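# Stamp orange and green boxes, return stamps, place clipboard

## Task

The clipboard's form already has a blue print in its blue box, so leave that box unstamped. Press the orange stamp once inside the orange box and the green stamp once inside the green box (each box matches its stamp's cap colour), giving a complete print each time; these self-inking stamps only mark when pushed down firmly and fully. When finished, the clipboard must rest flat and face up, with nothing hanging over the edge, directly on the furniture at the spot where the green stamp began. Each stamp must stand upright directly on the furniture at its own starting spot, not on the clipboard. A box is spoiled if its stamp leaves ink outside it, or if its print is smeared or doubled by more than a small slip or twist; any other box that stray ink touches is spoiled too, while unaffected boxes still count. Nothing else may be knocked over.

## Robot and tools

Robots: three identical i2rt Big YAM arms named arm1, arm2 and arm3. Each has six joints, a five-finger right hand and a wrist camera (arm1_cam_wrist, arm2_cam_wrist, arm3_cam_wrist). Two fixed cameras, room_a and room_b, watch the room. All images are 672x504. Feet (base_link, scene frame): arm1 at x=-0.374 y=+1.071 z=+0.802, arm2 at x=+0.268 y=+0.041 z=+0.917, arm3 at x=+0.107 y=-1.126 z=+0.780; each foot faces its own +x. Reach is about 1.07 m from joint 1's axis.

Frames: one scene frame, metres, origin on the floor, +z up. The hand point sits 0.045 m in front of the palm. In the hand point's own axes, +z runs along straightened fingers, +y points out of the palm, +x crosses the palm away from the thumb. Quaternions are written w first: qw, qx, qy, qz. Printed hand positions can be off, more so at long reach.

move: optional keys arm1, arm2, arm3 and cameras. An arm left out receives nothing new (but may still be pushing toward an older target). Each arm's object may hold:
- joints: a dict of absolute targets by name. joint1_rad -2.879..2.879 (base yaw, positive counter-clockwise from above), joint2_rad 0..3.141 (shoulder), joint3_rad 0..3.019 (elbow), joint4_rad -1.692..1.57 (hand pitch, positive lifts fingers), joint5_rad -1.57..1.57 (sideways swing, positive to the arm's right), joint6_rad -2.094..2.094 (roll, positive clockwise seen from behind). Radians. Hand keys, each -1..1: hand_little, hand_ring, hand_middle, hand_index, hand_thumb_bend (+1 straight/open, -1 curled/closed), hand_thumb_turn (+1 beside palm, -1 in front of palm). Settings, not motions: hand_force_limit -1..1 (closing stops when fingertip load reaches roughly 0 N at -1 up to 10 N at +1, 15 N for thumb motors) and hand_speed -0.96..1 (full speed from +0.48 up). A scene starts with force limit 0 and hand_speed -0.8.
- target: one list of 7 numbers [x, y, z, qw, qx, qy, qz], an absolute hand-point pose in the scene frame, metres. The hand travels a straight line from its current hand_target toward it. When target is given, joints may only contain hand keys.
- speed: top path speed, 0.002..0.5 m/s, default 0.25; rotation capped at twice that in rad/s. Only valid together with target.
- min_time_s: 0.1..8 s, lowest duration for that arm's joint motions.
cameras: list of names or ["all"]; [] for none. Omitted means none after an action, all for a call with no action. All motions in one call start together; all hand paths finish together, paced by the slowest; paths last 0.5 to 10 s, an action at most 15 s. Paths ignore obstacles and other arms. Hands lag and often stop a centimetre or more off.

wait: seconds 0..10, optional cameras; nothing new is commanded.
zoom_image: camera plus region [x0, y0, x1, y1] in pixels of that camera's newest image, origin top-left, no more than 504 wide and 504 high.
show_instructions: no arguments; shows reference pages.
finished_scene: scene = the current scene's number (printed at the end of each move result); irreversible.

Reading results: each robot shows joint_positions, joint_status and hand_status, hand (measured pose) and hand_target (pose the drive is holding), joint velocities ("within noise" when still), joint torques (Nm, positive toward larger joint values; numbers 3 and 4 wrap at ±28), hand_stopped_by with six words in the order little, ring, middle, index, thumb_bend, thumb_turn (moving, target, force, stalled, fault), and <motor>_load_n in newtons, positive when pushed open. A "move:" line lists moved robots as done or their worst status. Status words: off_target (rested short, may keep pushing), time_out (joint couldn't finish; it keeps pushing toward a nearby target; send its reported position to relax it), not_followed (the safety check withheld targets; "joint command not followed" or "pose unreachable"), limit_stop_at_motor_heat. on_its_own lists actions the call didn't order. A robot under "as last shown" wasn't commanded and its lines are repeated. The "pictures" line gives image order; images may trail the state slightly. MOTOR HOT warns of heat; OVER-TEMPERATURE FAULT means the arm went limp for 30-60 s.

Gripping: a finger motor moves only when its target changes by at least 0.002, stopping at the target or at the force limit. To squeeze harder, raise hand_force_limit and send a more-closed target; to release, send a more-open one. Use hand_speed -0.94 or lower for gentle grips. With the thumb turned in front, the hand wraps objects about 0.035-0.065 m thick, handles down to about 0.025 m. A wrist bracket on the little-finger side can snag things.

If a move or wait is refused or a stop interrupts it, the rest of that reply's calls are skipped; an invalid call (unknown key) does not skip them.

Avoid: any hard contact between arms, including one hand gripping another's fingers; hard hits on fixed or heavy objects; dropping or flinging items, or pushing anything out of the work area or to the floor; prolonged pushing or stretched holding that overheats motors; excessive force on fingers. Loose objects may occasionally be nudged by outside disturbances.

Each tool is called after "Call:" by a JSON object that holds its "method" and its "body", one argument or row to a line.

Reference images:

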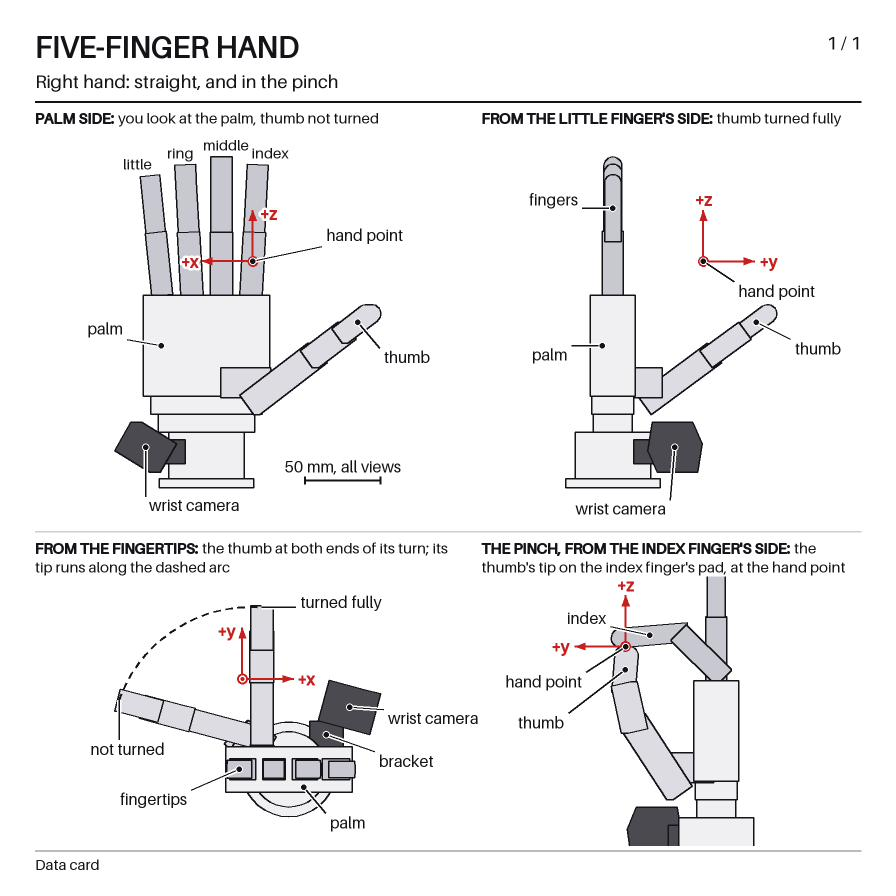

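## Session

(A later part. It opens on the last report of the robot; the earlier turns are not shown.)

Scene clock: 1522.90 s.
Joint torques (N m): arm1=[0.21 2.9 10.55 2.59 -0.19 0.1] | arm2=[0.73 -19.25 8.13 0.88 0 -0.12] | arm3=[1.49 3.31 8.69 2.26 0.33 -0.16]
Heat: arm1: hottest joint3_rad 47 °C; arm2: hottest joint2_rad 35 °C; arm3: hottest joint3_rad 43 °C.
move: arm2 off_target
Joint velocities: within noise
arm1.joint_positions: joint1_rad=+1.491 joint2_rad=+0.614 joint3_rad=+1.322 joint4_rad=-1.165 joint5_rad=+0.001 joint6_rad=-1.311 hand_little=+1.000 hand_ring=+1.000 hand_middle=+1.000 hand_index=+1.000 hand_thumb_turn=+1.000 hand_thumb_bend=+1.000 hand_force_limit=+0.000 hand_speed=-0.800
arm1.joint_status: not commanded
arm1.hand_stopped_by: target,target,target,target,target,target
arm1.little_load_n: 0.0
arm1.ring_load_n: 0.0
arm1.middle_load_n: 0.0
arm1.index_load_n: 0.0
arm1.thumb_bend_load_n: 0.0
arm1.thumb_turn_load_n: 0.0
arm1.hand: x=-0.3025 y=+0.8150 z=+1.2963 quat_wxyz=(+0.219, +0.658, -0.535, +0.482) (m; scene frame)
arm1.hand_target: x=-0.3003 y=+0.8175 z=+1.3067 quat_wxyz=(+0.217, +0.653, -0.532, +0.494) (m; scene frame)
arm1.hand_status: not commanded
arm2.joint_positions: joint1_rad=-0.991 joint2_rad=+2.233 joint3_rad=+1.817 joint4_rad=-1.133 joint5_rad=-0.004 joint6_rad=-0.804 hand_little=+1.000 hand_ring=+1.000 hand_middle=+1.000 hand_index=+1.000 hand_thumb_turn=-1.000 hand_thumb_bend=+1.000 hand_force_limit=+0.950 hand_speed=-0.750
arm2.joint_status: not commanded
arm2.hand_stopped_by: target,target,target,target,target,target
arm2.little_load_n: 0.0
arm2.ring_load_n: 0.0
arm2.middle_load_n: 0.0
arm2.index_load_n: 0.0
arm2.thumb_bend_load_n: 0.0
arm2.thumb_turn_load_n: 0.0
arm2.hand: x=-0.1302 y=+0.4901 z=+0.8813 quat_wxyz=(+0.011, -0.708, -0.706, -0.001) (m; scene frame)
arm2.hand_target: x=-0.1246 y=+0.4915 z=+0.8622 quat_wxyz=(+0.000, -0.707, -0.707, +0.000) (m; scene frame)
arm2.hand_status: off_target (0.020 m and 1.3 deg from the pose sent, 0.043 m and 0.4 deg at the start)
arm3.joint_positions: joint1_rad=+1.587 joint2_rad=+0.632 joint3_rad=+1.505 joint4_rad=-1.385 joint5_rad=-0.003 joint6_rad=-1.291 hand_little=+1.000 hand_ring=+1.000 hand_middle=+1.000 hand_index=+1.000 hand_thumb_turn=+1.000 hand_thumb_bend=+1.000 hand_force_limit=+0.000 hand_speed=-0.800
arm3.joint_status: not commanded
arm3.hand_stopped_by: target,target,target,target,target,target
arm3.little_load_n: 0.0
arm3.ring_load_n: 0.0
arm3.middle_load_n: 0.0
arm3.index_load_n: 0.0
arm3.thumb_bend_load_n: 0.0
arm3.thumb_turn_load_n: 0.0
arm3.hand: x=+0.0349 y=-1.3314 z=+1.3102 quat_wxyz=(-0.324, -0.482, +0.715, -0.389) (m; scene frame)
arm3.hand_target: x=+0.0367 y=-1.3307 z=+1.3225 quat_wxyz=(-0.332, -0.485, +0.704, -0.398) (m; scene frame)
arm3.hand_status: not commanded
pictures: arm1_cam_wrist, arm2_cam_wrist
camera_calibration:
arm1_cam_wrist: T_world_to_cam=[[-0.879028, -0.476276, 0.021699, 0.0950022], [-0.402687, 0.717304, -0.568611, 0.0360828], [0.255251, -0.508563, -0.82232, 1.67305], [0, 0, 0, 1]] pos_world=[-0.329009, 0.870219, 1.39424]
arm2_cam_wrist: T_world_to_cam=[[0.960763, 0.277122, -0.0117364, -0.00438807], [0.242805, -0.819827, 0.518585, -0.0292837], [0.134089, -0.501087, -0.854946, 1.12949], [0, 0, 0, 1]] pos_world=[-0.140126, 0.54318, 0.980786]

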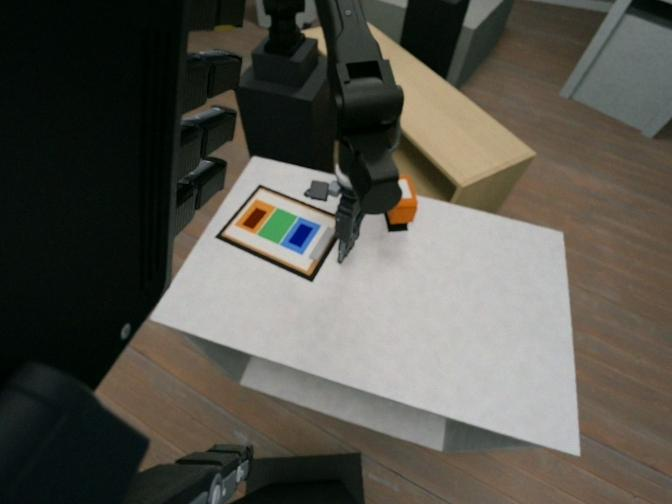

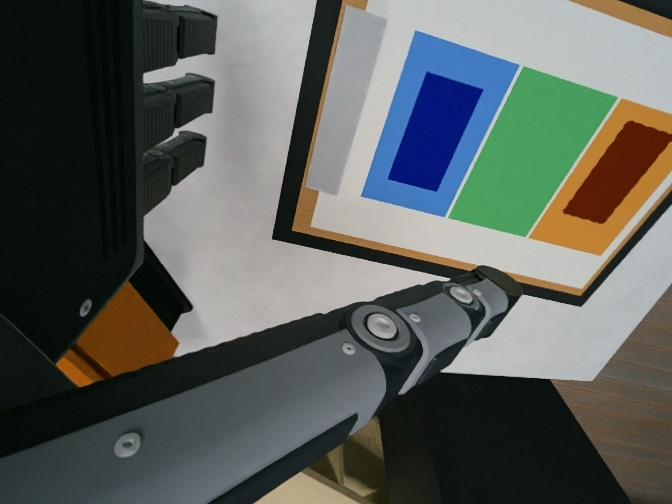

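Call:
{"method": "move", "body": {
  "arm2": {"target": [-0.128, 0.492, 0.846, 0.0, 0.7071, 0.7071, 0.0], "speed": 0.04},
  "cameras": ["arm1_cam_wrist"]
}}

Call:
{"method": "zoom_image", "body": {
  "camera": "arm1_cam_wrist",
  "region": [280, 150, 420, 290]
}}

Scene clock: 1530.10 s.
Joint torques (N m): arm1=[-0.03 3.84 10.54 2.37 -0.25 0.1] | arm2=[0.97 -19.72 8.16 0.88 0.01 -0.1] | arm3=[1.49 3.31 8.69 2.26 0.33 -0.17]
Heat: arm1: hottest joint3_rad 47 °C; arm2: hottest joint3_rad 35 °C; arm3: hottest joint3_rad 43 °C.
move: arm2 off_target
Joint velocities: within noise
arm1, arm3: as last shown
arm1.thumb_turn_load_n: 0.5
arm2.joint_positions: joint1_rad=-0.991 joint2_rad=+2.259 joint3_rad=+1.817 joint4_rad=-1.109 joint5_rad=-0.004 joint6_rad=-0.804 hand_little=+1.000 hand_ring=+1.000 hand_middle=+1.000 hand_index=+1.000 hand_thumb_turn=-1.000 hand_thumb_bend=+1.000 hand_force_limit=+0.950 hand_speed=-0.750
arm2.joint_status: not commanded
arm2.hand_stopped_by: target,target,target,target,target,target
arm2.little_load_n: 0.0
arm2.ring_load_n: 0.0
arm2.middle_load_n: 0.0
arm2.index_load_n: 0.0
arm2.thumb_bend_load_n: 0.0
arm2.thumb_turn_load_n: 0.0
arm2.hand: x=-0.1314 y=+0.4916 z=+0.8647 quat_wxyz=(+0.010, -0.708, -0.706, -0.001) (m; scene frame)
arm2.hand_target: x=-0.1276 y=+0.4916 z=+0.8462 quat_wxyz=(+0.000, -0.707, -0.707, +0.000) (m; scene frame)
arm2.hand_status: off_target (0.019 m and 1.2 deg from the pose sent, 0.036 m and 1.3 deg at the start)
pictures: arm1_cam_wrist
camera_calibration:
arm1_cam_wrist: T_world_to_cam=[[-0.879028, -0.476276, 0.021699, 0.0950022], [-0.402687, 0.717304, -0.568611, 0.0360828], [0.255251, -0.508563, -0.82232, 1.67305], [0, 0, 0, 1]] pos_world=[-0.329009, 0.870219, 1.39424]

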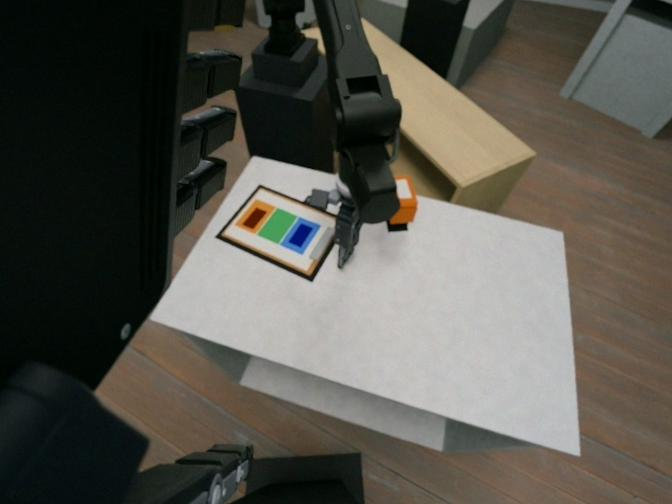

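Scaled by 3.600 from the camera's 672x504 image, which has a finer 960x720 frame.

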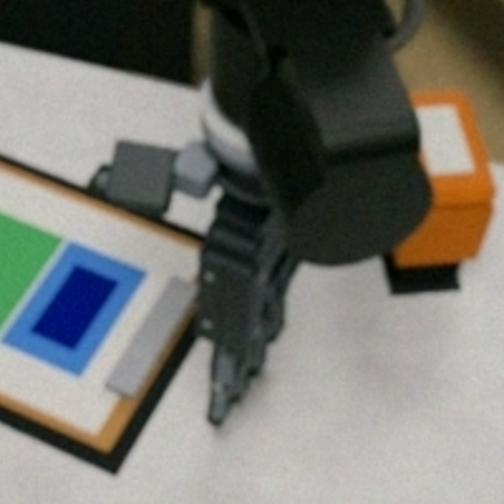

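Call:
{"method": "move", "body": {
  "arm2": {"target": [-0.128, 0.492, 0.838, 0.0, 0.7071, 0.7071, 0.0], "speed": 0.03},
  "cameras": []
}}

Scene clock: 1533.27 s.
Joint torques (N m): arm1=[0.03 3.08 10.51 2.4 -0.2 0.14] | arm2=[0.97 -19.43 7.94 0.85 0.01 -0.09] | arm3=[1.49 3.25 8.69 2.24 0.33 -0.16]
Heat: arm1: hottest joint3_rad 47 °C; arm2: hottest joint3_rad 35 °C; arm3: hottest joint3_rad 43 °C.
move: arm2 off_target
Joint velocities: within noise
arm1, arm3: as last shown
arm1.thumb_turn_load_n: 0.0
arm2.joint_positions: joint1_rad=-0.991 joint2_rad=+2.267 joint3_rad=+1.816 joint4_rad=-1.094 joint5_rad=-0.004 joint6_rad=-0.804 hand_little=+1.000 hand_ring=+1.000 hand_middle=+1.000 hand_index=+1.000 hand_thumb_turn=-1.000 hand_thumb_bend=+1.000 hand_force_limit=+0.950 hand_speed=-0.750
arm2.joint_status: not commanded
arm2.hand_stopped_by: target,target,target,target,target,target
arm2.little_load_n: 0.0
arm2.ring_load_n: 0.0
arm2.middle_load_n: 0.0
arm2.index_load_n: 0.0
arm2.thumb_bend_load_n: 0.0
arm2.thumb_turn_load_n: 0.0
arm2.hand: x=-0.1324 y=+0.4927 z=+0.8587 quat_wxyz=(+0.012, -0.708, -0.706, -0.001) (m; scene frame)
arm2.hand_target: x=-0.1276 y=+0.4916 z=+0.8385 quat_wxyz=(+0.000, -0.707, -0.707, +0.000) (m; scene frame)
arm2.hand_status: off_target (0.021 m and 1.4 deg from the pose sent, 0.027 m and 1.2 deg at the start)
arm3.thumb_turn_load_n: 0.5
pictures: none
No camera images: "cameras" was empty.

Call:
{"method": "move", "body": {
  "arm2": {"target": [-0.07, 0.492, 0.838, 0.0, 0.7071, 0.7071, 0.0], "speed": 0.05},
  "cameras": ["arm1_cam_wrist", "arm2_cam_wrist"]
}}

Call:
{"method": "zoom_image", "body": {
  "camera": "arm1_cam_wrist",
  "region": [200, 150, 400, 290]
}}

Scene clock: 1539.47 s.
Joint torques (N m): arm1=[0.67 3.72 10.55 2.5 -0.25 0.09] | arm2=[-0.67 -20.25 5.97 0.54 0.5 -0.15] | arm3=[1.49 3.31 8.66 2.25 0.33 -0.16]
Heat: arm1: hottest joint3_rad 47 °C; arm2: hottest joint2_rad 35 °C; arm3: hottest joint3_rad 43 °C.
move: arm2 off_target
Joint velocities: within noise
arm1, arm3: as last shown
arm1.index_load_n: -0.5
arm2.joint_positions: joint1_rad=-1.040 joint2_rad=+2.203 joint3_rad=+1.664 joint4_rad=-1.006 joint5_rad=-0.018 joint6_rad=-0.865 hand_little=+1.000 hand_ring=+1.000 hand_middle=+1.000 hand_index=+1.000 hand_thumb_turn=-1.000 hand_thumb_bend=+1.000 hand_force_limit=+0.950 hand_speed=-0.750
arm2.joint_status: not commanded
arm2.hand_stopped_by: target,target,target,target,target,target
arm2.little_load_n: 0.0
arm2.ring_load_n: 0.0
arm2.middle_load_n: 0.0
arm2.index_load_n: 0.0
arm2.thumb_bend_load_n: 0.0
arm2.thumb_turn_load_n: 0.0
arm2.hand: x=-0.0892 y=+0.4892 z=+0.8474 quat_wxyz=(+0.014, -0.704, -0.710, +0.005) (m; scene frame)
arm2.hand_target: x=-0.0703 y=+0.4915 z=+0.8382 quat_wxyz=(+0.000, -0.707, -0.707, +0.000) (m; scene frame)
arm2.hand_status: off_target (0.022 m and 1.7 deg from the pose sent, 0.066 m and 1.4 deg at the start)
arm3.thumb_turn_load_n: 0.0
pictures: arm1_cam_wrist, arm2_cam_wrist
camera_calibration:
arm1_cam_wrist: T_world_to_cam=[[-0.879028, -0.476276, 0.021699, 0.0950022], [-0.402687, 0.717304, -0.568611, 0.0360828], [0.255251, -0.508563, -0.82232, 1.67305], [0, 0, 0, 1]] pos_world=[-0.329009, 0.870219, 1.39424]
arm2_cam_wrist: T_world_to_cam=[[0.957014, 0.289006, -0.0245023, -0.0392722], [0.25912, -0.81397, 0.519913, -0.0248302], [0.130314, -0.503913, -0.853867, 1.09471], [0, 0, 0, 1]] pos_world=[-0.0986382, 0.542777, 0.946684]

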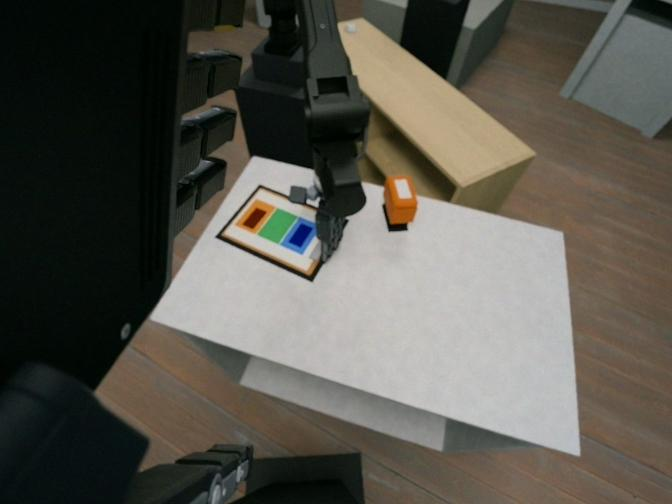

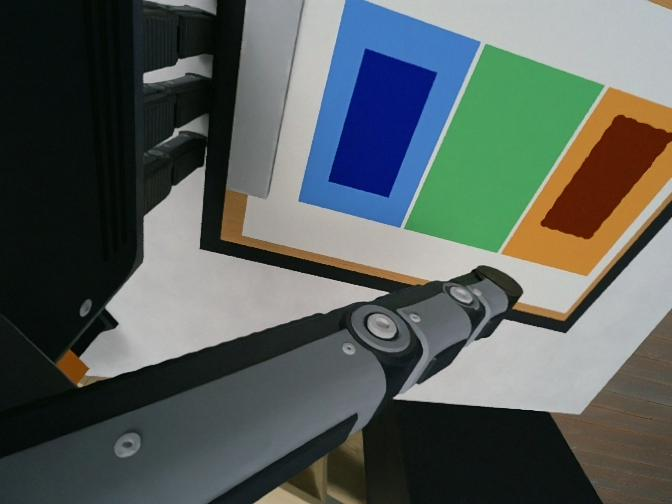

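Scaled by 2.520 from the camera's 672x504 image, which has a finer 960x720 frame.

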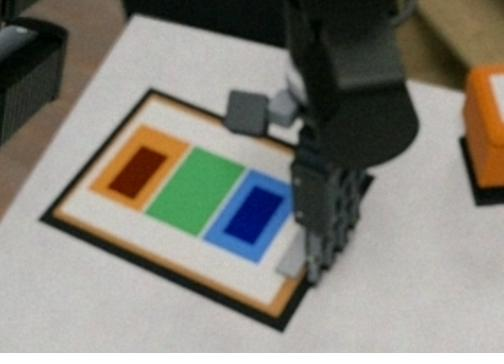

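Call:
{"method": "move", "body": {
  "arm2": {"target": [-0.02, 0.492, 0.846, 0.0, 0.7071, 0.7071, 0.0], "speed": 0.05},
  "cameras": ["arm1_cam_wrist", "arm2_cam_wrist"]
}}

Call:
{"method": "zoom_image", "body": {
  "camera": "arm1_cam_wrist",
  "region": [200, 150, 400, 290]
}}

Scene clock: 1548.43 s.
Joint torques (N m): arm1=[0.32 3.78 10.61 2.26 -0.24 0.11] | arm2=[-0.67 -20.07 6.04 0.54 0.53 -0.13] | arm3=[1.49 3.31 8.66 2.24 0.34 -0.17]
Heat: arm1: hottest joint3_rad 48 °C; arm2: hottest joint2_rad 35 °C; arm3: hottest joint3_rad 44 °C.
move: arm2 off_target
Joint velocities: within noise
arm1, arm3: as last shown
arm1.index_load_n: 0.0
arm2.joint_positions: joint1_rad=-1.104 joint2_rad=+2.136 joint3_rad=+1.539 joint4_rad=-0.964 joint5_rad=-0.018 joint6_rad=-0.931 hand_little=+1.000 hand_ring=+1.000 hand_middle=+1.000 hand_index=+1.000 hand_thumb_turn=-1.000 hand_thumb_bend=+1.000 hand_force_limit=+0.950 hand_speed=-0.750
arm2.joint_status: not commanded
arm2.hand_stopped_by: target,target,target,target,target,target
arm2.little_load_n: 0.0
arm2.ring_load_n: 0.0
arm2.middle_load_n: 0.5
arm2.index_load_n: 0.0
arm2.thumb_bend_load_n: 0.0
arm2.thumb_turn_load_n: 0.0
arm2.hand: x=-0.0366 y=+0.4877 z=+0.8481 quat_wxyz=(+0.006, -0.704, -0.711, +0.005) (m; scene frame)
arm2.hand_target: x=-0.0203 y=+0.4916 z=+0.8459 quat_wxyz=(+0.000, -0.707, -0.707, +0.000) (m; scene frame)
arm2.hand_status: off_target (0.017 m and 1.1 deg from the pose sent, 0.069 m and 1.7 deg at the start)
pictures: arm1_cam_wrist, arm2_cam_wrist
camera_calibration:
arm1_cam_wrist: T_world_to_cam=[[-0.879028, -0.476276, 0.021699, 0.0950022], [-0.402687, 0.717304, -0.568611, 0.0360828], [0.255251, -0.508563, -0.82232, 1.67305], [0, 0, 0, 1]] pos_world=[-0.329009, 0.870219, 1.39424]
arm2_cam_wrist: T_world_to_cam=[[0.956805, 0.290156, -0.018238, -0.0950773], [0.25514, -0.807952, 0.531147, -0.0526996], [0.13938, -0.512858, -0.847083, 1.08658], [0, 0, 0, 1]] pos_world=[-0.0470316, 0.54227, 0.946682]

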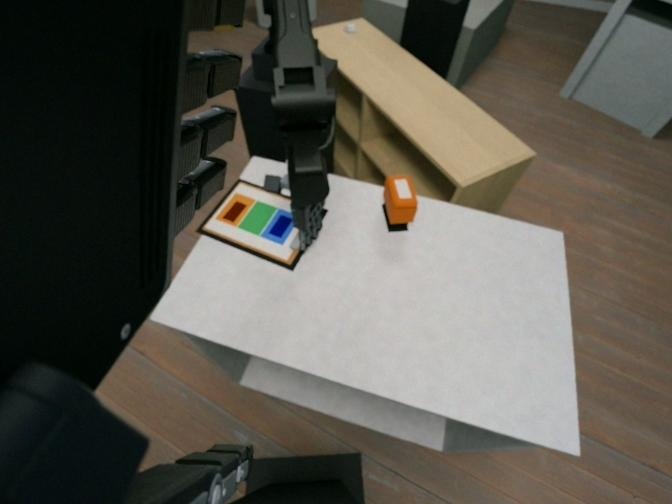

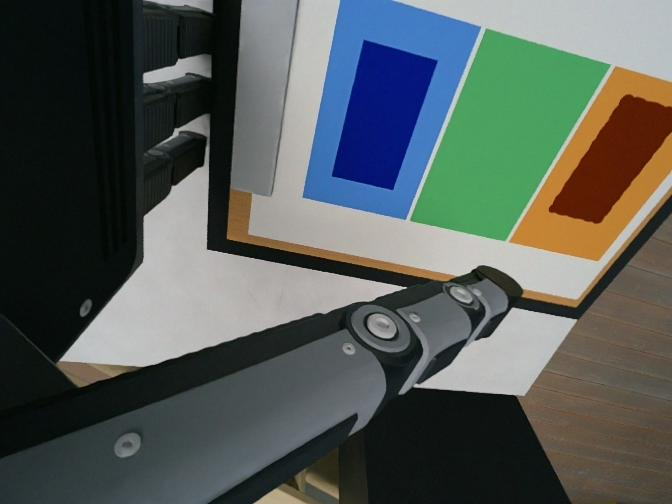

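Scaled by 2.520 from the camera's 672x504 image, which has a finer 960x720 frame.

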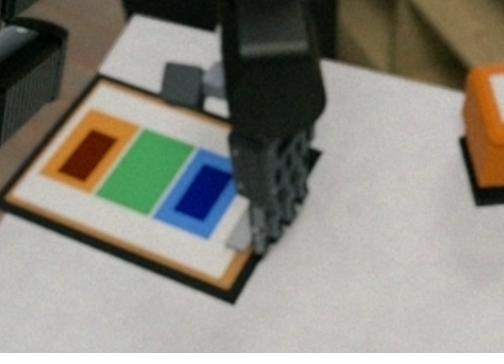

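Call:
{"method": "move", "body": {
  "arm2": {"target": [0.038, 0.492, 0.848, 0.0, 0.7071, 0.7071, 0.0], "speed": 0.05},
  "cameras": ["arm1_cam_wrist", "arm2_cam_wrist", "room_b"]
}}

Call:
{"method": "zoom_image", "body": {
  "camera": "arm1_cam_wrist",
  "region": [180, 130, 380, 290]
}}

Call:
{"method": "zoom_image", "body": {
  "camera": "room_b",
  "region": [390, 160, 510, 280]
}}

Scene clock: 1557.37 s.
Joint torques (N m): arm1=[-0.62 3.55 10.66 2.25 -0.19 0.16] | arm2=[-0.44 -19.08 5.93 0.59 0.54 -0.14] | arm3=[1.49 3.25 8.69 2.25 0.33 -0.16]
Heat: arm1: hottest joint3_rad 48 °C; arm2: hottest joint2_rad 35 °C; arm3: hottest joint3_rad 44 °C.
move: arm2 off_target
Joint velocities: within noise
arm1, arm3: as last shown
arm1.thumb_bend_load_n: -0.5
arm2.joint_positions: joint1_rad=-1.189 joint2_rad=+2.069 joint3_rad=+1.416 joint4_rad=-0.915 joint5_rad=-0.018 joint6_rad=-1.015 hand_little=+1.000 hand_ring=+1.000 hand_middle=+1.000 hand_index=+1.000 hand_thumb_turn=-1.000 hand_thumb_bend=+1.000 hand_force_limit=+0.950 hand_speed=-0.750
arm2.joint_status: not commanded
arm2.hand_stopped_by: target,target,target,target,target,target
arm2.little_load_n: 0.0
arm2.ring_load_n: 0.0
arm2.middle_load_n: 0.5
arm2.index_load_n: 0.0
arm2.thumb_bend_load_n: 0.0
arm2.thumb_turn_load_n: 0.0
arm2.hand: x=+0.0231 y=+0.4883 z=+0.8482 quat_wxyz=(+0.004, -0.704, -0.710, +0.005) (m; scene frame)
arm2.hand_target: x=+0.0378 y=+0.4918 z=+0.8479 quat_wxyz=(+0.000, -0.707, -0.707, +0.000) (m; scene frame)
arm2.hand_status: off_target (0.015 m and 0.9 deg from the pose sent, 0.075 m and 1.1 deg at the start)
pictures: arm1_cam_wrist, arm2_cam_wrist, room_b
camera_calibration:
arm1_cam_wrist: T_world_to_cam=[[-0.879028, -0.476276, 0.021699, 0.0950022], [-0.402687, 0.717304, -0.568611, 0.0360828], [0.255251, -0.508563, -0.82232, 1.67305], [0, 0, 0, 1]] pos_world=[-0.329009, 0.870219, 1.39424]
arm2_cam_wrist: T_world_to_cam=[[0.957107, 0.289286, -0.0160951, -0.1537], [0.252628, -0.806044, 0.535231, -0.0717087], [0.141862, -0.51634, -0.844552, 1.07817], [0, 0, 0, 1]] pos_world=[0.0122711, 0.543367, 0.946481]

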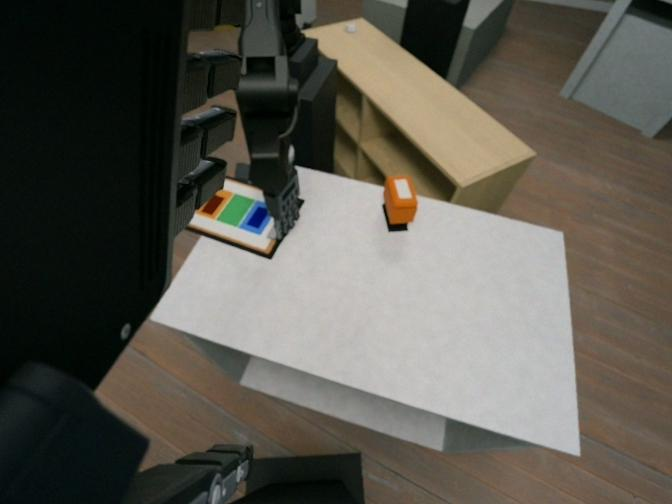

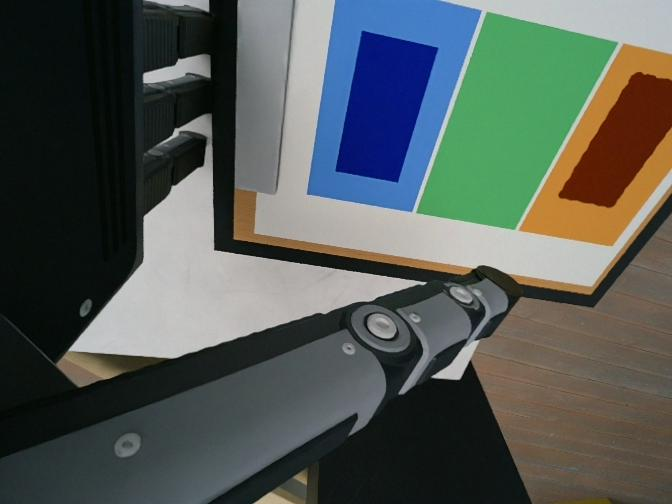

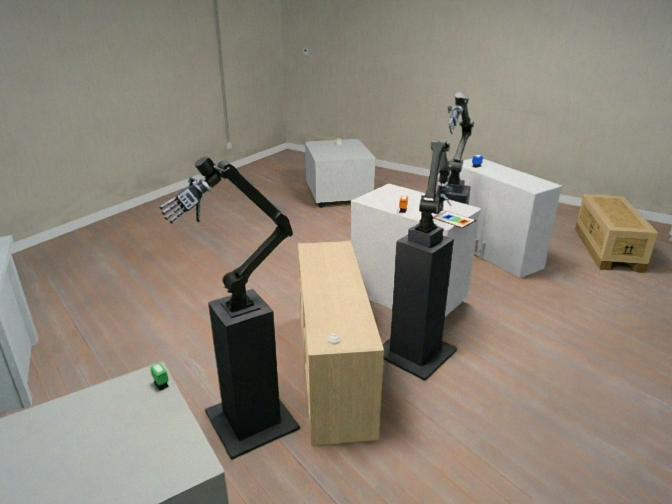

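Scaled by 2.520 from the camera's 672x504 image, which has a finer 960x720 frame.

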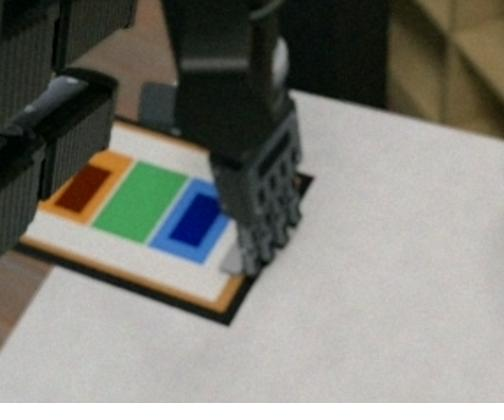

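Scaled by 4.200 from the camera's 672x504 image, which has a finer 960x720 frame.

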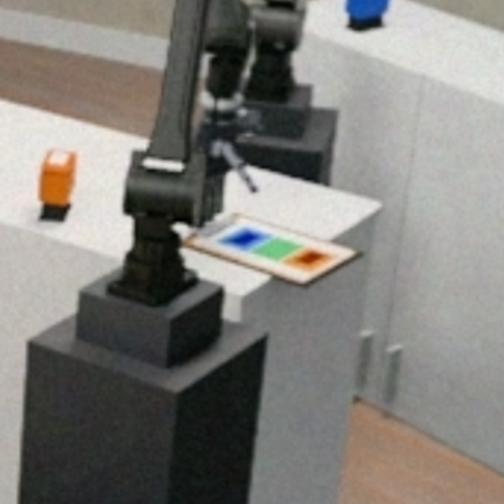

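Call:
{"method": "move", "body": {
  "arm2": {"target": [0.02, 0.488, 1.0, 0.0, 0.7071, 0.7071, 0.0], "speed": 0.2},
  "cameras": []
}}

Call:
{"method": "move", "body": {
  "arm2": {"target": [0.171, 0.53, 1.02, 0.0, 0.9962, 0.0872, 0.0], "speed": 0.3},
  "cameras": []
}}

Call:
{"method": "move", "body": {
  "arm2": {"target": [0.171, 0.557, 1.0, 0.0, 0.749, -0.6626, 0.0], "speed": 0.3},
  "cameras": ["arm1_cam_wrist", "arm2_cam_wrist", "room_b"]
}}

Scene clock: 1583.27 s.
Joint torques (N m): arm1=[-0.09 3.08 10.62 2.33 -0.22 0.11] | arm2=[2.32 -18.08 11.25 0.16 0.16 0.13] | arm3=[1.55 3.25 8.68 2.26 0.33 -0.17]
Heat: arm1: hottest joint3_rad 48 °C; arm2: hottest joint2_rad 33 °C; arm3: hottest joint3_rad 44 °C.
move: arm2 off_target
Joint velocities: within noise
arm1, arm3: as last shown
arm1.thumb_bend_load_n: 0.0
arm2.joint_positions: joint1_rad=-1.193 joint2_rad=+1.896 joint3_rad=+1.539 joint4_rad=-1.249 joint5_rad=-0.008 joint6_rad=-1.011 hand_little=+1.000 hand_ring=+1.000 hand_middle=+1.000 hand_index=+1.000 hand_thumb_turn=-1.000 hand_thumb_bend=+1.000 hand_force_limit=+0.950 hand_speed=-0.750
arm2.joint_status: not commanded
arm2.hand_stopped_by: target,target,target,target,target,target
arm2.little_load_n: 0.0
arm2.ring_load_n: 0.0
arm2.middle_load_n: 0.0
arm2.index_load_n: 0.0
arm2.thumb_bend_load_n: 0.0
arm2.thumb_turn_load_n: 0.0
arm2.hand: x=+0.0316 y=+0.4804 z=+0.9864 quat_wxyz=(-0.016, -0.707, -0.707, +0.005) (m; scene frame)
arm2.hand_target: x=+0.0203 y=+0.4876 z=+1.0001 quat_wxyz=(+0.000, -0.707, -0.707, +0.000) (m; scene frame)
arm2.hand_status: off_target (0.019 m and 1.9 deg from the pose sent, 0.152 m and 0.9 deg at the start)
pictures: none
No camera images: "cameras" was empty.

Scene clock: 1586.57 s.
Joint torques (N m): arm1=[-0.26 3.25 10.52 2.44 -0.21 0.11] | arm2=[1.38 -19.19 10.96 0.1 0.16 0.14] | arm3=[1.49 3.25 8.69 2.25 0.33 -0.17]
Heat: arm1: hottest joint3_rad 48 °C; arm2: hottest joint2_rad 33 °C; arm3: hottest joint3_rad 44 °C.
move: arm2 off_target
Joint velocities: within noise
arm1, arm3: as last shown
arm2.joint_positions: joint1_rad=-1.615 joint2_rad=+1.876 joint3_rad=+1.539 joint4_rad=-1.284 joint5_rad=-0.008 joint6_rad=-0.050 hand_little=+1.000 hand_ring=+1.000 hand_middle=+1.000 hand_index=+1.000 hand_thumb_turn=-1.000 hand_thumb_bend=+1.000 hand_force_limit=+0.950 hand_speed=-0.750
arm2.joint_status: not commanded
arm2.hand_stopped_by: target,target,target,target,target,target
arm2.little_load_n: 0.0
arm2.ring_load_n: 0.0
arm2.middle_load_n: 0.0
arm2.index_load_n: 0.0
arm2.thumb_bend_load_n: 0.0
arm2.thumb_turn_load_n: -0.5
arm2.hand: x=+0.1724 y=+0.5182 z=+0.9995 quat_wxyz=(-0.023, -0.995, -0.094, +0.000) (m; scene frame)
arm2.hand_target: x=+0.1712 y=+0.5294 z=+1.0200 quat_wxyz=(+0.000, -0.996, -0.087, +0.000) (m; scene frame)
arm2.hand_status: off_target (0.024 m and 2.8 deg from the pose sent, 0.152 m and 80.1 deg at the start)
pictures: none
No camera images: "cameras" was empty.

Scene clock: 1590.33 s.
Joint torques (N m): arm1=[-1.03 3.02 10.43 2.36 -0.17 0.11] | arm2=[1.73 -16.79 7.9 0.8 0.12 0.13] | arm3=[1.49 3.25 8.69 2.25 0.34 -0.16]
Heat: arm1: hottest joint3_rad 48 °C; arm2: hottest joint2_rad 34 °C; arm3: hottest joint3_rad 44 °C.
move: arm2 off_target
Joint velocities: within noise
arm1.joint_positions: joint1_rad=+1.491 joint2_rad=+0.614 joint3_rad=+1.322 joint4_rad=-1.165 joint5_rad=+0.001 joint6_rad=-1.311 hand_little=+1.000 hand_ring=+1.000 hand_middle=+1.000 hand_index=+1.000 hand_thumb_turn=+1.000 hand_thumb_bend=+1.000 hand_force_limit=+0.000 hand_speed=-0.800
arm1.joint_status: not commanded
arm1.hand_stopped_by: target,target,target,target,target,target
arm1.little_load_n: 0.0
arm1.ring_load_n: 0.0
arm1.middle_load_n: 0.0
arm1.index_load_n: 0.0
arm1.thumb_bend_load_n: 0.0
arm1.thumb_turn_load_n: 0.0
arm1.hand: x=-0.3025 y=+0.8150 z=+1.2963 quat_wxyz=(+0.219, +0.658, -0.535, +0.482) (m; scene frame)
arm1.hand_target: x=-0.3003 y=+0.8175 z=+1.3067 quat_wxyz=(+0.217, +0.653, -0.532, +0.494) (m; scene frame)
arm1.hand_status: not commanded
arm2.joint_positions: joint1_rad=-1.691 joint2_rad=+1.735 joint3_rad=+1.318 joint4_rad=-1.188 joint5_rad=-0.008 joint6_rad=+1.503 hand_little=+1.000 hand_ring=+1.000 hand_middle=+1.000 hand_index=+1.000 hand_thumb_turn=-1.000 hand_thumb_bend=+1.000 hand_force_limit=+0.950 hand_speed=-0.750
arm2.joint_status: not commanded
arm2.hand_stopped_by: target,target,target,target,target,target
arm2.little_load_n: -0.5
arm2.ring_load_n: 0.0
arm2.middle_load_n: 0.0
arm2.index_load_n: 0.0
arm2.thumb_bend_load_n: 0.0
arm2.thumb_turn_load_n: 0.0
arm2.hand: x=+0.1726 y=+0.5534 z=+0.9891 quat_wxyz=(-0.012, -0.751, +0.660, -0.010) (m; scene frame)
arm2.hand_target: x=+0.1709 y=+0.5569 z=+1.0000 quat_wxyz=(+0.000, -0.749, +0.663, +0.000) (m; scene frame)
arm2.hand_status: off_target (0.012 m and 1.8 deg from the pose sent, 0.039 m and 93.8 deg at the start)
arm3.joint_positions: joint1_rad=+1.587 joint2_rad=+0.632 joint3_rad=+1.505 joint4_rad=-1.385 joint5_rad=-0.003 joint6_rad=-1.291 hand_little=+1.000 hand_ring=+1.000 hand_middle=+1.000 hand_index=+1.000 hand_thumb_turn=+1.000 hand_thumb_bend=+1.000 hand_force_limit=+0.000 hand_speed=-0.800
arm3.joint_status: not commanded
arm3.hand_stopped_by: target,target,target,target,target,target
arm3.little_load_n: 0.5
arm3.ring_load_n: 0.0
arm3.middle_load_n: 0.0
arm3.index_load_n: 0.0
arm3.thumb_bend_load_n: 0.0
arm3.thumb_turn_load_n: 0.0
arm3.hand: x=+0.0349 y=-1.3314 z=+1.3102 quat_wxyz=(-0.324, -0.482, +0.715, -0.389) (m; scene frame)
arm3.hand_target: x=+0.0367 y=-1.3307 z=+1.3225 quat_wxyz=(-0.332, -0.485, +0.704, -0.398) (m; scene frame)
arm3.hand_status: not commanded
pictures: arm1_cam_wrist, arm2_cam_wrist, room_b
camera_calibration:
arm1_cam_wrist: T_world_to_cam=[[-0.879028, -0.476276, 0.021699, 0.0950022], [-0.402687, 0.717304, -0.568611, 0.0360828], [0.255251, -0.508563, -0.82232, 1.67305], [0, 0, 0, 1]] pos_world=[-0.329009, 0.870219, 1.39424]
arm2_cam_wrist: T_world_to_cam=[[-0.915392, -0.402429, 0.0104064, 0.366362], [-0.340505, 0.787806, 0.513243, -0.890457], [-0.214742, 0.466275, -0.85818, 0.74085], [0, 0, 0, 1]] pos_world=[0.191252, 0.503502, 1.08899]

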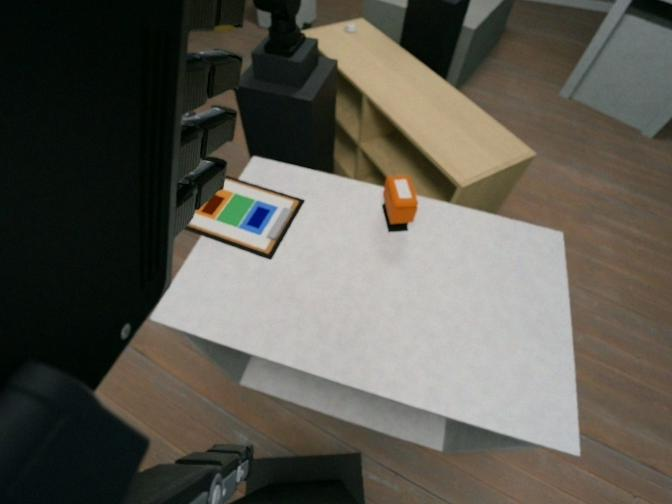

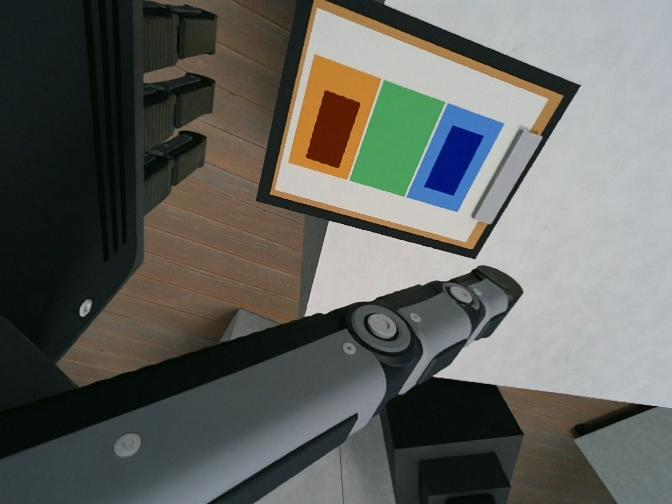

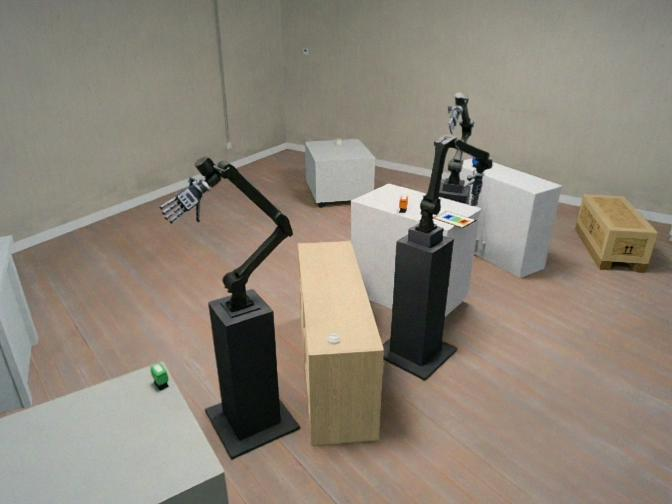

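Call:
{"method": "move", "body": {
  "arm2": {"target": [0.178, 0.576, 0.88, 0.0, 0.7373, -0.6756, 0.0], "speed": 0.12},
  "cameras": ["arm2_cam_wrist", "room_b"]
}}

Call:
{"method": "zoom_image", "body": {
  "camera": "room_b",
  "region": [390, 130, 510, 250]
}}

Scene clock: 1624.17 s.
Joint torques (N m): arm1=[-0.62 3.19 10.62 2.36 -0.26 0.17] | arm2=[0.73 -14.27 7.41 0.88 0.12 0.13] | arm3=[1.44 3.31 8.68 2.25 0.33 -0.17]
Heat: arm1: hottest joint3_rad 48 °C; arm2: hottest joint2_rad 35 °C; arm3: hottest joint3_rad 44 °C.
move: arm2 off_target
Joint velocities: within noise
arm1, arm3: as last shown
arm2.joint_positions: joint1_rad=-1.691 joint2_rad=+1.883 joint3_rad=+1.235 joint4_rad=-0.915 joint5_rad=-0.007 joint6_rad=+1.526 hand_little=+1.000 hand_ring=+1.000 hand_middle=+1.000 hand_index=+1.000 hand_thumb_turn=-1.000 hand_thumb_bend=+1.000 hand_force_limit=+0.950 hand_speed=-0.750
arm2.joint_status: not commanded
arm2.hand_stopped_by: target,target,target,target,target,target
arm2.little_load_n: 0.0
arm2.ring_load_n: 0.0
arm2.middle_load_n: 0.0
arm2.index_load_n: 0.0
arm2.thumb_bend_load_n: 0.0
arm2.thumb_turn_load_n: 0.0
arm2.hand: x=+0.1726 y=+0.5736 z=+0.8912 quat_wxyz=(+0.003, -0.744, +0.668, +0.005) (m; scene frame)
arm2.hand_target: x=+0.1779 y=+0.5756 z=+0.8801 quat_wxyz=(+0.000, -0.737, +0.676, +0.000) (m; scene frame)
arm2.hand_status: off_target (0.013 m and 1.3 deg from the pose sent, 0.112 m and 3.0 deg at the start)
arm3.little_load_n: 0.0
arm3.thumb_bend_load_n: 0.5
pictures: arm2_cam_wrist, room_b
camera_calibration:
arm2_cam_wrist: T_world_to_cam=[[-0.924113, -0.382094, -0.00440849, 0.378562], [-0.322302, 0.773202, 0.546151, -0.880233], [-0.205272, 0.506126, -0.837675, 0.604615], [0, 0, 0, 1]] pos_world=[0.190244, 0.519233, 0.98888]

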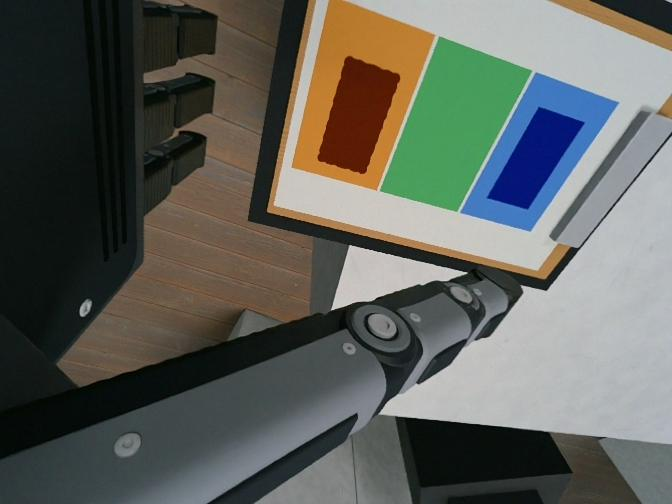

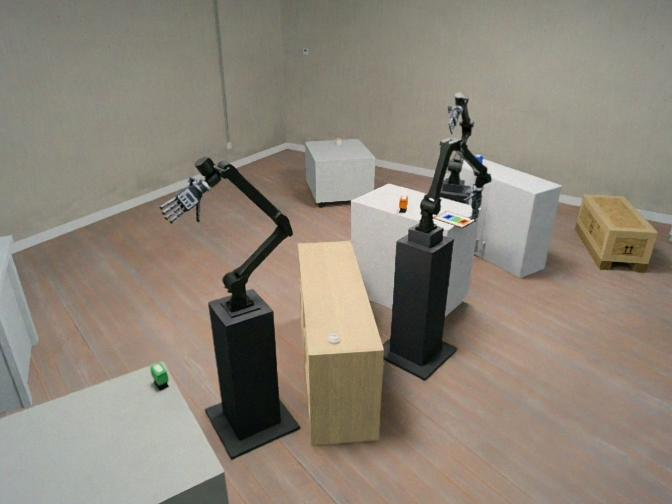

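Scaled by 4.200 from the camera's 672x504 image, which has a finer 960x720 frame.

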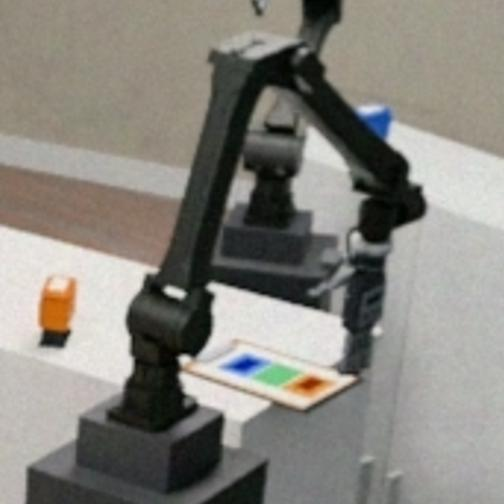

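Call:
{"method": "move", "body": {
  "arm2": {"target": [0.190, 0.577, 0.84, 0.0, 0.7373, -0.6756, 0.0], "speed": 0.08},
  "cameras": ["arm2_cam_wrist"]
}}

Scene clock: 1636.93 s.
Joint torques (N m): arm1=[-0.62 3.02 10.43 2.48 -0.22 0.13] | arm2=[0.62 -14.68 6.86 0.9 0.11 -0.11] | arm3=[1.49 3.31 8.68 2.26 0.33 -0.16]
Heat: arm1: hottest joint3_rad 48 °C; arm2: hottest joint2_rad 34 °C; arm3: hottest joint3_rad 44 °C.
move: arm2 off_target
Joint velocities: within noise
arm1, arm3: as last shown
arm2.joint_positions: joint1_rad=-1.714 joint2_rad=+1.952 joint3_rad=+1.215 joint4_rad=-0.825 joint5_rad=-0.007 joint6_rad=+1.525 hand_little=+1.000 hand_ring=+1.000 hand_middle=+1.000 hand_index=+1.000 hand_thumb_turn=-1.000 hand_thumb_bend=+1.000 hand_force_limit=+0.950 hand_speed=-0.750
arm2.joint_status: not commanded
arm2.hand_stopped_by: target,target,target,target,target,target
arm2.little_load_n: 0.0
arm2.ring_load_n: 0.5
arm2.middle_load_n: 0.0
arm2.index_load_n: 0.0
arm2.thumb_bend_load_n: 0.0
arm2.thumb_turn_load_n: 0.0
arm2.hand: x=+0.1851 y=+0.5776 z=+0.8520 quat_wxyz=(+0.004, -0.737, +0.676, +0.005) (m; scene frame)
arm2.hand_target: x=+0.1900 y=+0.5767 z=+0.8403 quat_wxyz=(+0.000, -0.737, +0.676, +0.000) (m; scene frame)
arm2.hand_status: off_target (0.013 m and 0.8 deg from the pose sent, 0.054 m and 1.3 deg at the start)
arm3.middle_load_n: 0.5
arm3.thumb_bend_load_n: 0.0
arm3.thumb_turn_load_n: -0.5
pictures: arm2_cam_wrist
camera_calibration:
arm2_cam_wrist: T_world_to_cam=[[-0.93248, -0.361188, -0.00483938, 0.381331], [-0.304717, 0.779353, 0.5475, -0.865878], [-0.193979, 0.512008, -0.836792, 0.56605], [0, 0, 0, 1]] pos_world=[0.201538, 0.522735, 0.949579]

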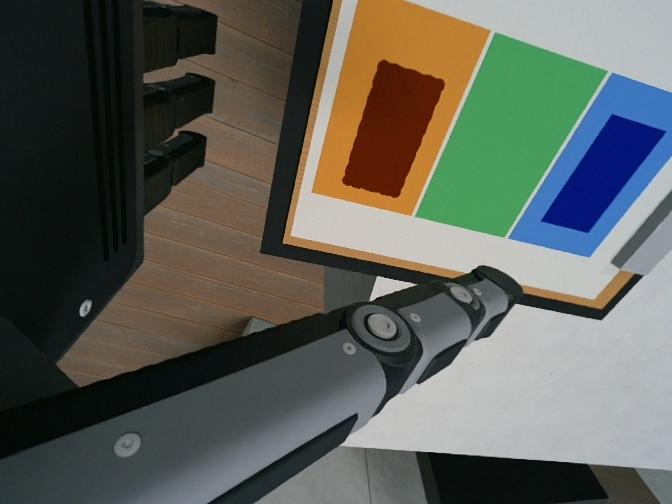

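Call:
{"method": "move", "body": {
  "arm2": {"target": [0.183, 0.577, 0.785, 0.0, 0.7373, -0.6756, 0.0], "speed": 0.06},
  "cameras": ["arm2_cam_wrist", "room_b"]
}}

Call:
{"method": "zoom_image", "body": {
  "camera": "room_b",
  "region": [390, 130, 510, 250]
}}

Scene clock: 1647.93 s.
Joint torques (N m): arm1=[0.26 3.84 10.61 2.39 -0.23 0.11] | arm2=[1.9 -15.03 6 0.9 0.12 0.04] | arm3=[1.55 3.25 8.68 2.25 0.33 -0.17]
Heat: arm1: hottest joint3_rad 48 °C; arm2: hottest joint3_rad 34 °C; arm3: hottest joint3_rad 44 °C.
move: arm2 off_target
Joint velocities: within noise
arm1, arm3: as last shown
arm2.joint_positions: joint1_rad=-1.714 joint2_rad=+2.055 joint3_rad=+1.206 joint4_rad=-0.708 joint5_rad=-0.007 joint6_rad=+1.525 hand_little=+1.000 hand_ring=+1.000 hand_middle=+1.000 hand_index=+1.000 hand_thumb_turn=-1.000 hand_thumb_bend=+1.000 hand_force_limit=+0.950 hand_speed=-0.750
arm2.joint_status: not commanded
arm2.hand_stopped_by: target,target,target,target,target,target
arm2.little_load_n: 0.0
arm2.ring_load_n: 0.0
arm2.middle_load_n: 0.0
arm2.index_load_n: 0.0
arm2.thumb_bend_load_n: 0.0
arm2.thumb_turn_load_n: 0.0
arm2.hand: x=+0.1852 y=+0.5810 z=+0.7993 quat_wxyz=(+0.005, -0.737, +0.676, +0.007) (m; scene frame)
arm2.hand_target: x=+0.1831 y=+0.5768 z=+0.7855 quat_wxyz=(+0.000, -0.737, +0.676, +0.000) (m; scene frame)
arm2.hand_status: off_target (0.015 m and 1.0 deg from the pose sent, 0.067 m and 0.8 deg at the start)
arm3.middle_load_n: 0.0
arm3.index_load_n: -0.5
arm3.thumb_turn_load_n: 0.0
pictures: arm2_cam_wrist, room_b
camera_calibration:
arm2_cam_wrist: T_world_to_cam=[[-0.932485, -0.36115, -0.00648476, 0.383674], [-0.304634, 0.776662, 0.551357, -0.841207], [-0.194086, 0.516107, -0.834244, 0.515898], [0, 0, 0, 1]] pos_world=[0.201638, 0.525639, 0.896678]

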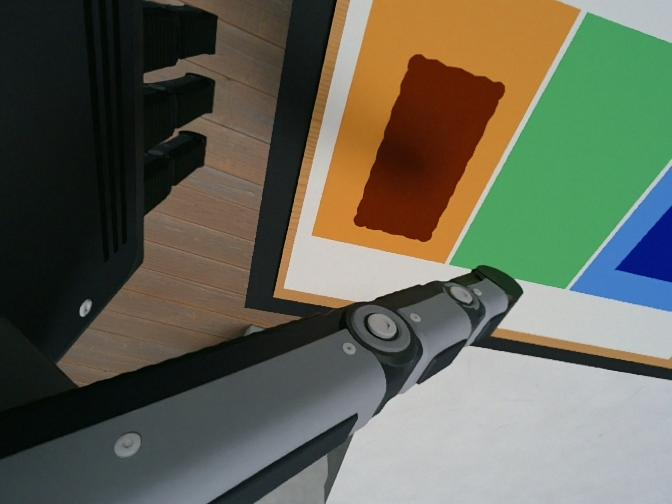

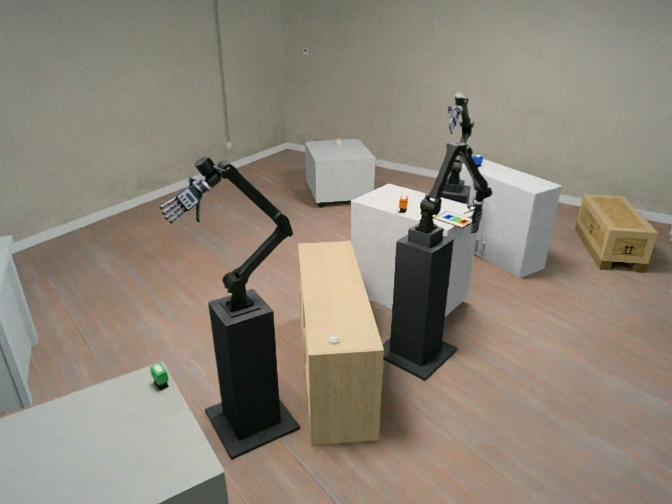

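Scaled by 4.200 from the camera's 672x504 image, which has a finer 960x720 frame.

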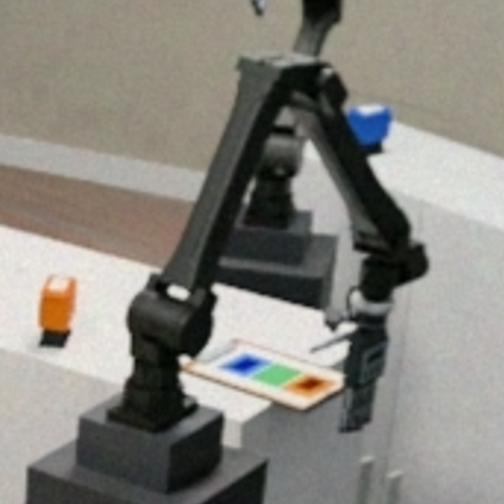

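Call:
{"method": "move", "body": {
  "arm2": {"target": [0.179, 0.573, 0.771, 0.0, 0.7373, -0.6756, 0.0], "speed": 0.04},
  "cameras": ["arm2_cam_wrist"]
}}

Scene clock: 1657.93 s.
Joint torques (N m): arm1=[-0.32 3.72 10.39 2.45 -0.25 0.11] | arm2=[2.32 -14.97 5.71 0.9 0.12 0.11] | arm3=[1.55 3.25 8.69 2.25 0.34 -0.16]
Heat: arm1: hottest joint3_rad 48 °C; arm2: hottest joint3_rad 34 °C; arm3: hottest joint3_rad 44 °C.
move: arm2 off_target
Joint velocities: within noise
arm1, arm3: as last shown
arm1.little_load_n: 0.5
arm2.joint_positions: joint1_rad=-1.711 joint2_rad=+2.077 joint3_rad=+1.193 joint4_rad=-0.673 joint5_rad=-0.007 joint6_rad=+1.525 hand_little=+1.000 hand_ring=+1.000 hand_middle=+1.000 hand_index=+1.000 hand_thumb_turn=-1.000 hand_thumb_bend=+1.000 hand_force_limit=+0.950 hand_speed=-0.750
arm2.joint_status: not commanded
arm2.hand_stopped_by: target,target,target,target,target,target
arm2.little_load_n: 0.0
arm2.ring_load_n: 0.0
arm2.middle_load_n: 0.0
arm2.index_load_n: -0.5
arm2.thumb_bend_load_n: 0.0
arm2.thumb_turn_load_n: 0.0
arm2.hand: x=+0.1837 y=+0.5778 z=+0.7857 quat_wxyz=(+0.006, -0.737, +0.675, +0.008) (m; scene frame)
arm2.hand_target: x=+0.1792 y=+0.5727 z=+0.7715 quat_wxyz=(+0.000, -0.737, +0.676, +0.000) (m; scene frame)
arm2.hand_status: off_target (0.016 m and 1.1 deg from the pose sent, 0.030 m and 1.0 deg at the start)
arm3.index_load_n: 0.0
pictures: arm2_cam_wrist
camera_calibration:
arm2_cam_wrist: T_world_to_cam=[[-0.931497, -0.363685, -0.00687808, 0.382655], [-0.306728, 0.77517, 0.552295, -0.831116], [-0.195529, 0.51657, -0.833621, 0.505415], [0, 0, 0, 1]] pos_world=[0.200339, 0.522339, 0.882978]

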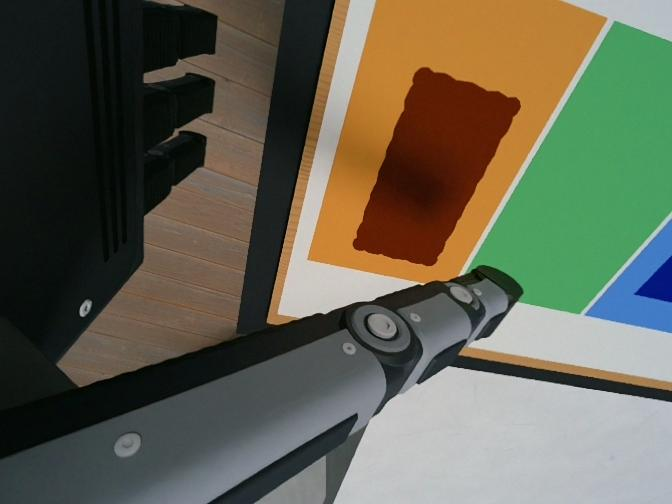

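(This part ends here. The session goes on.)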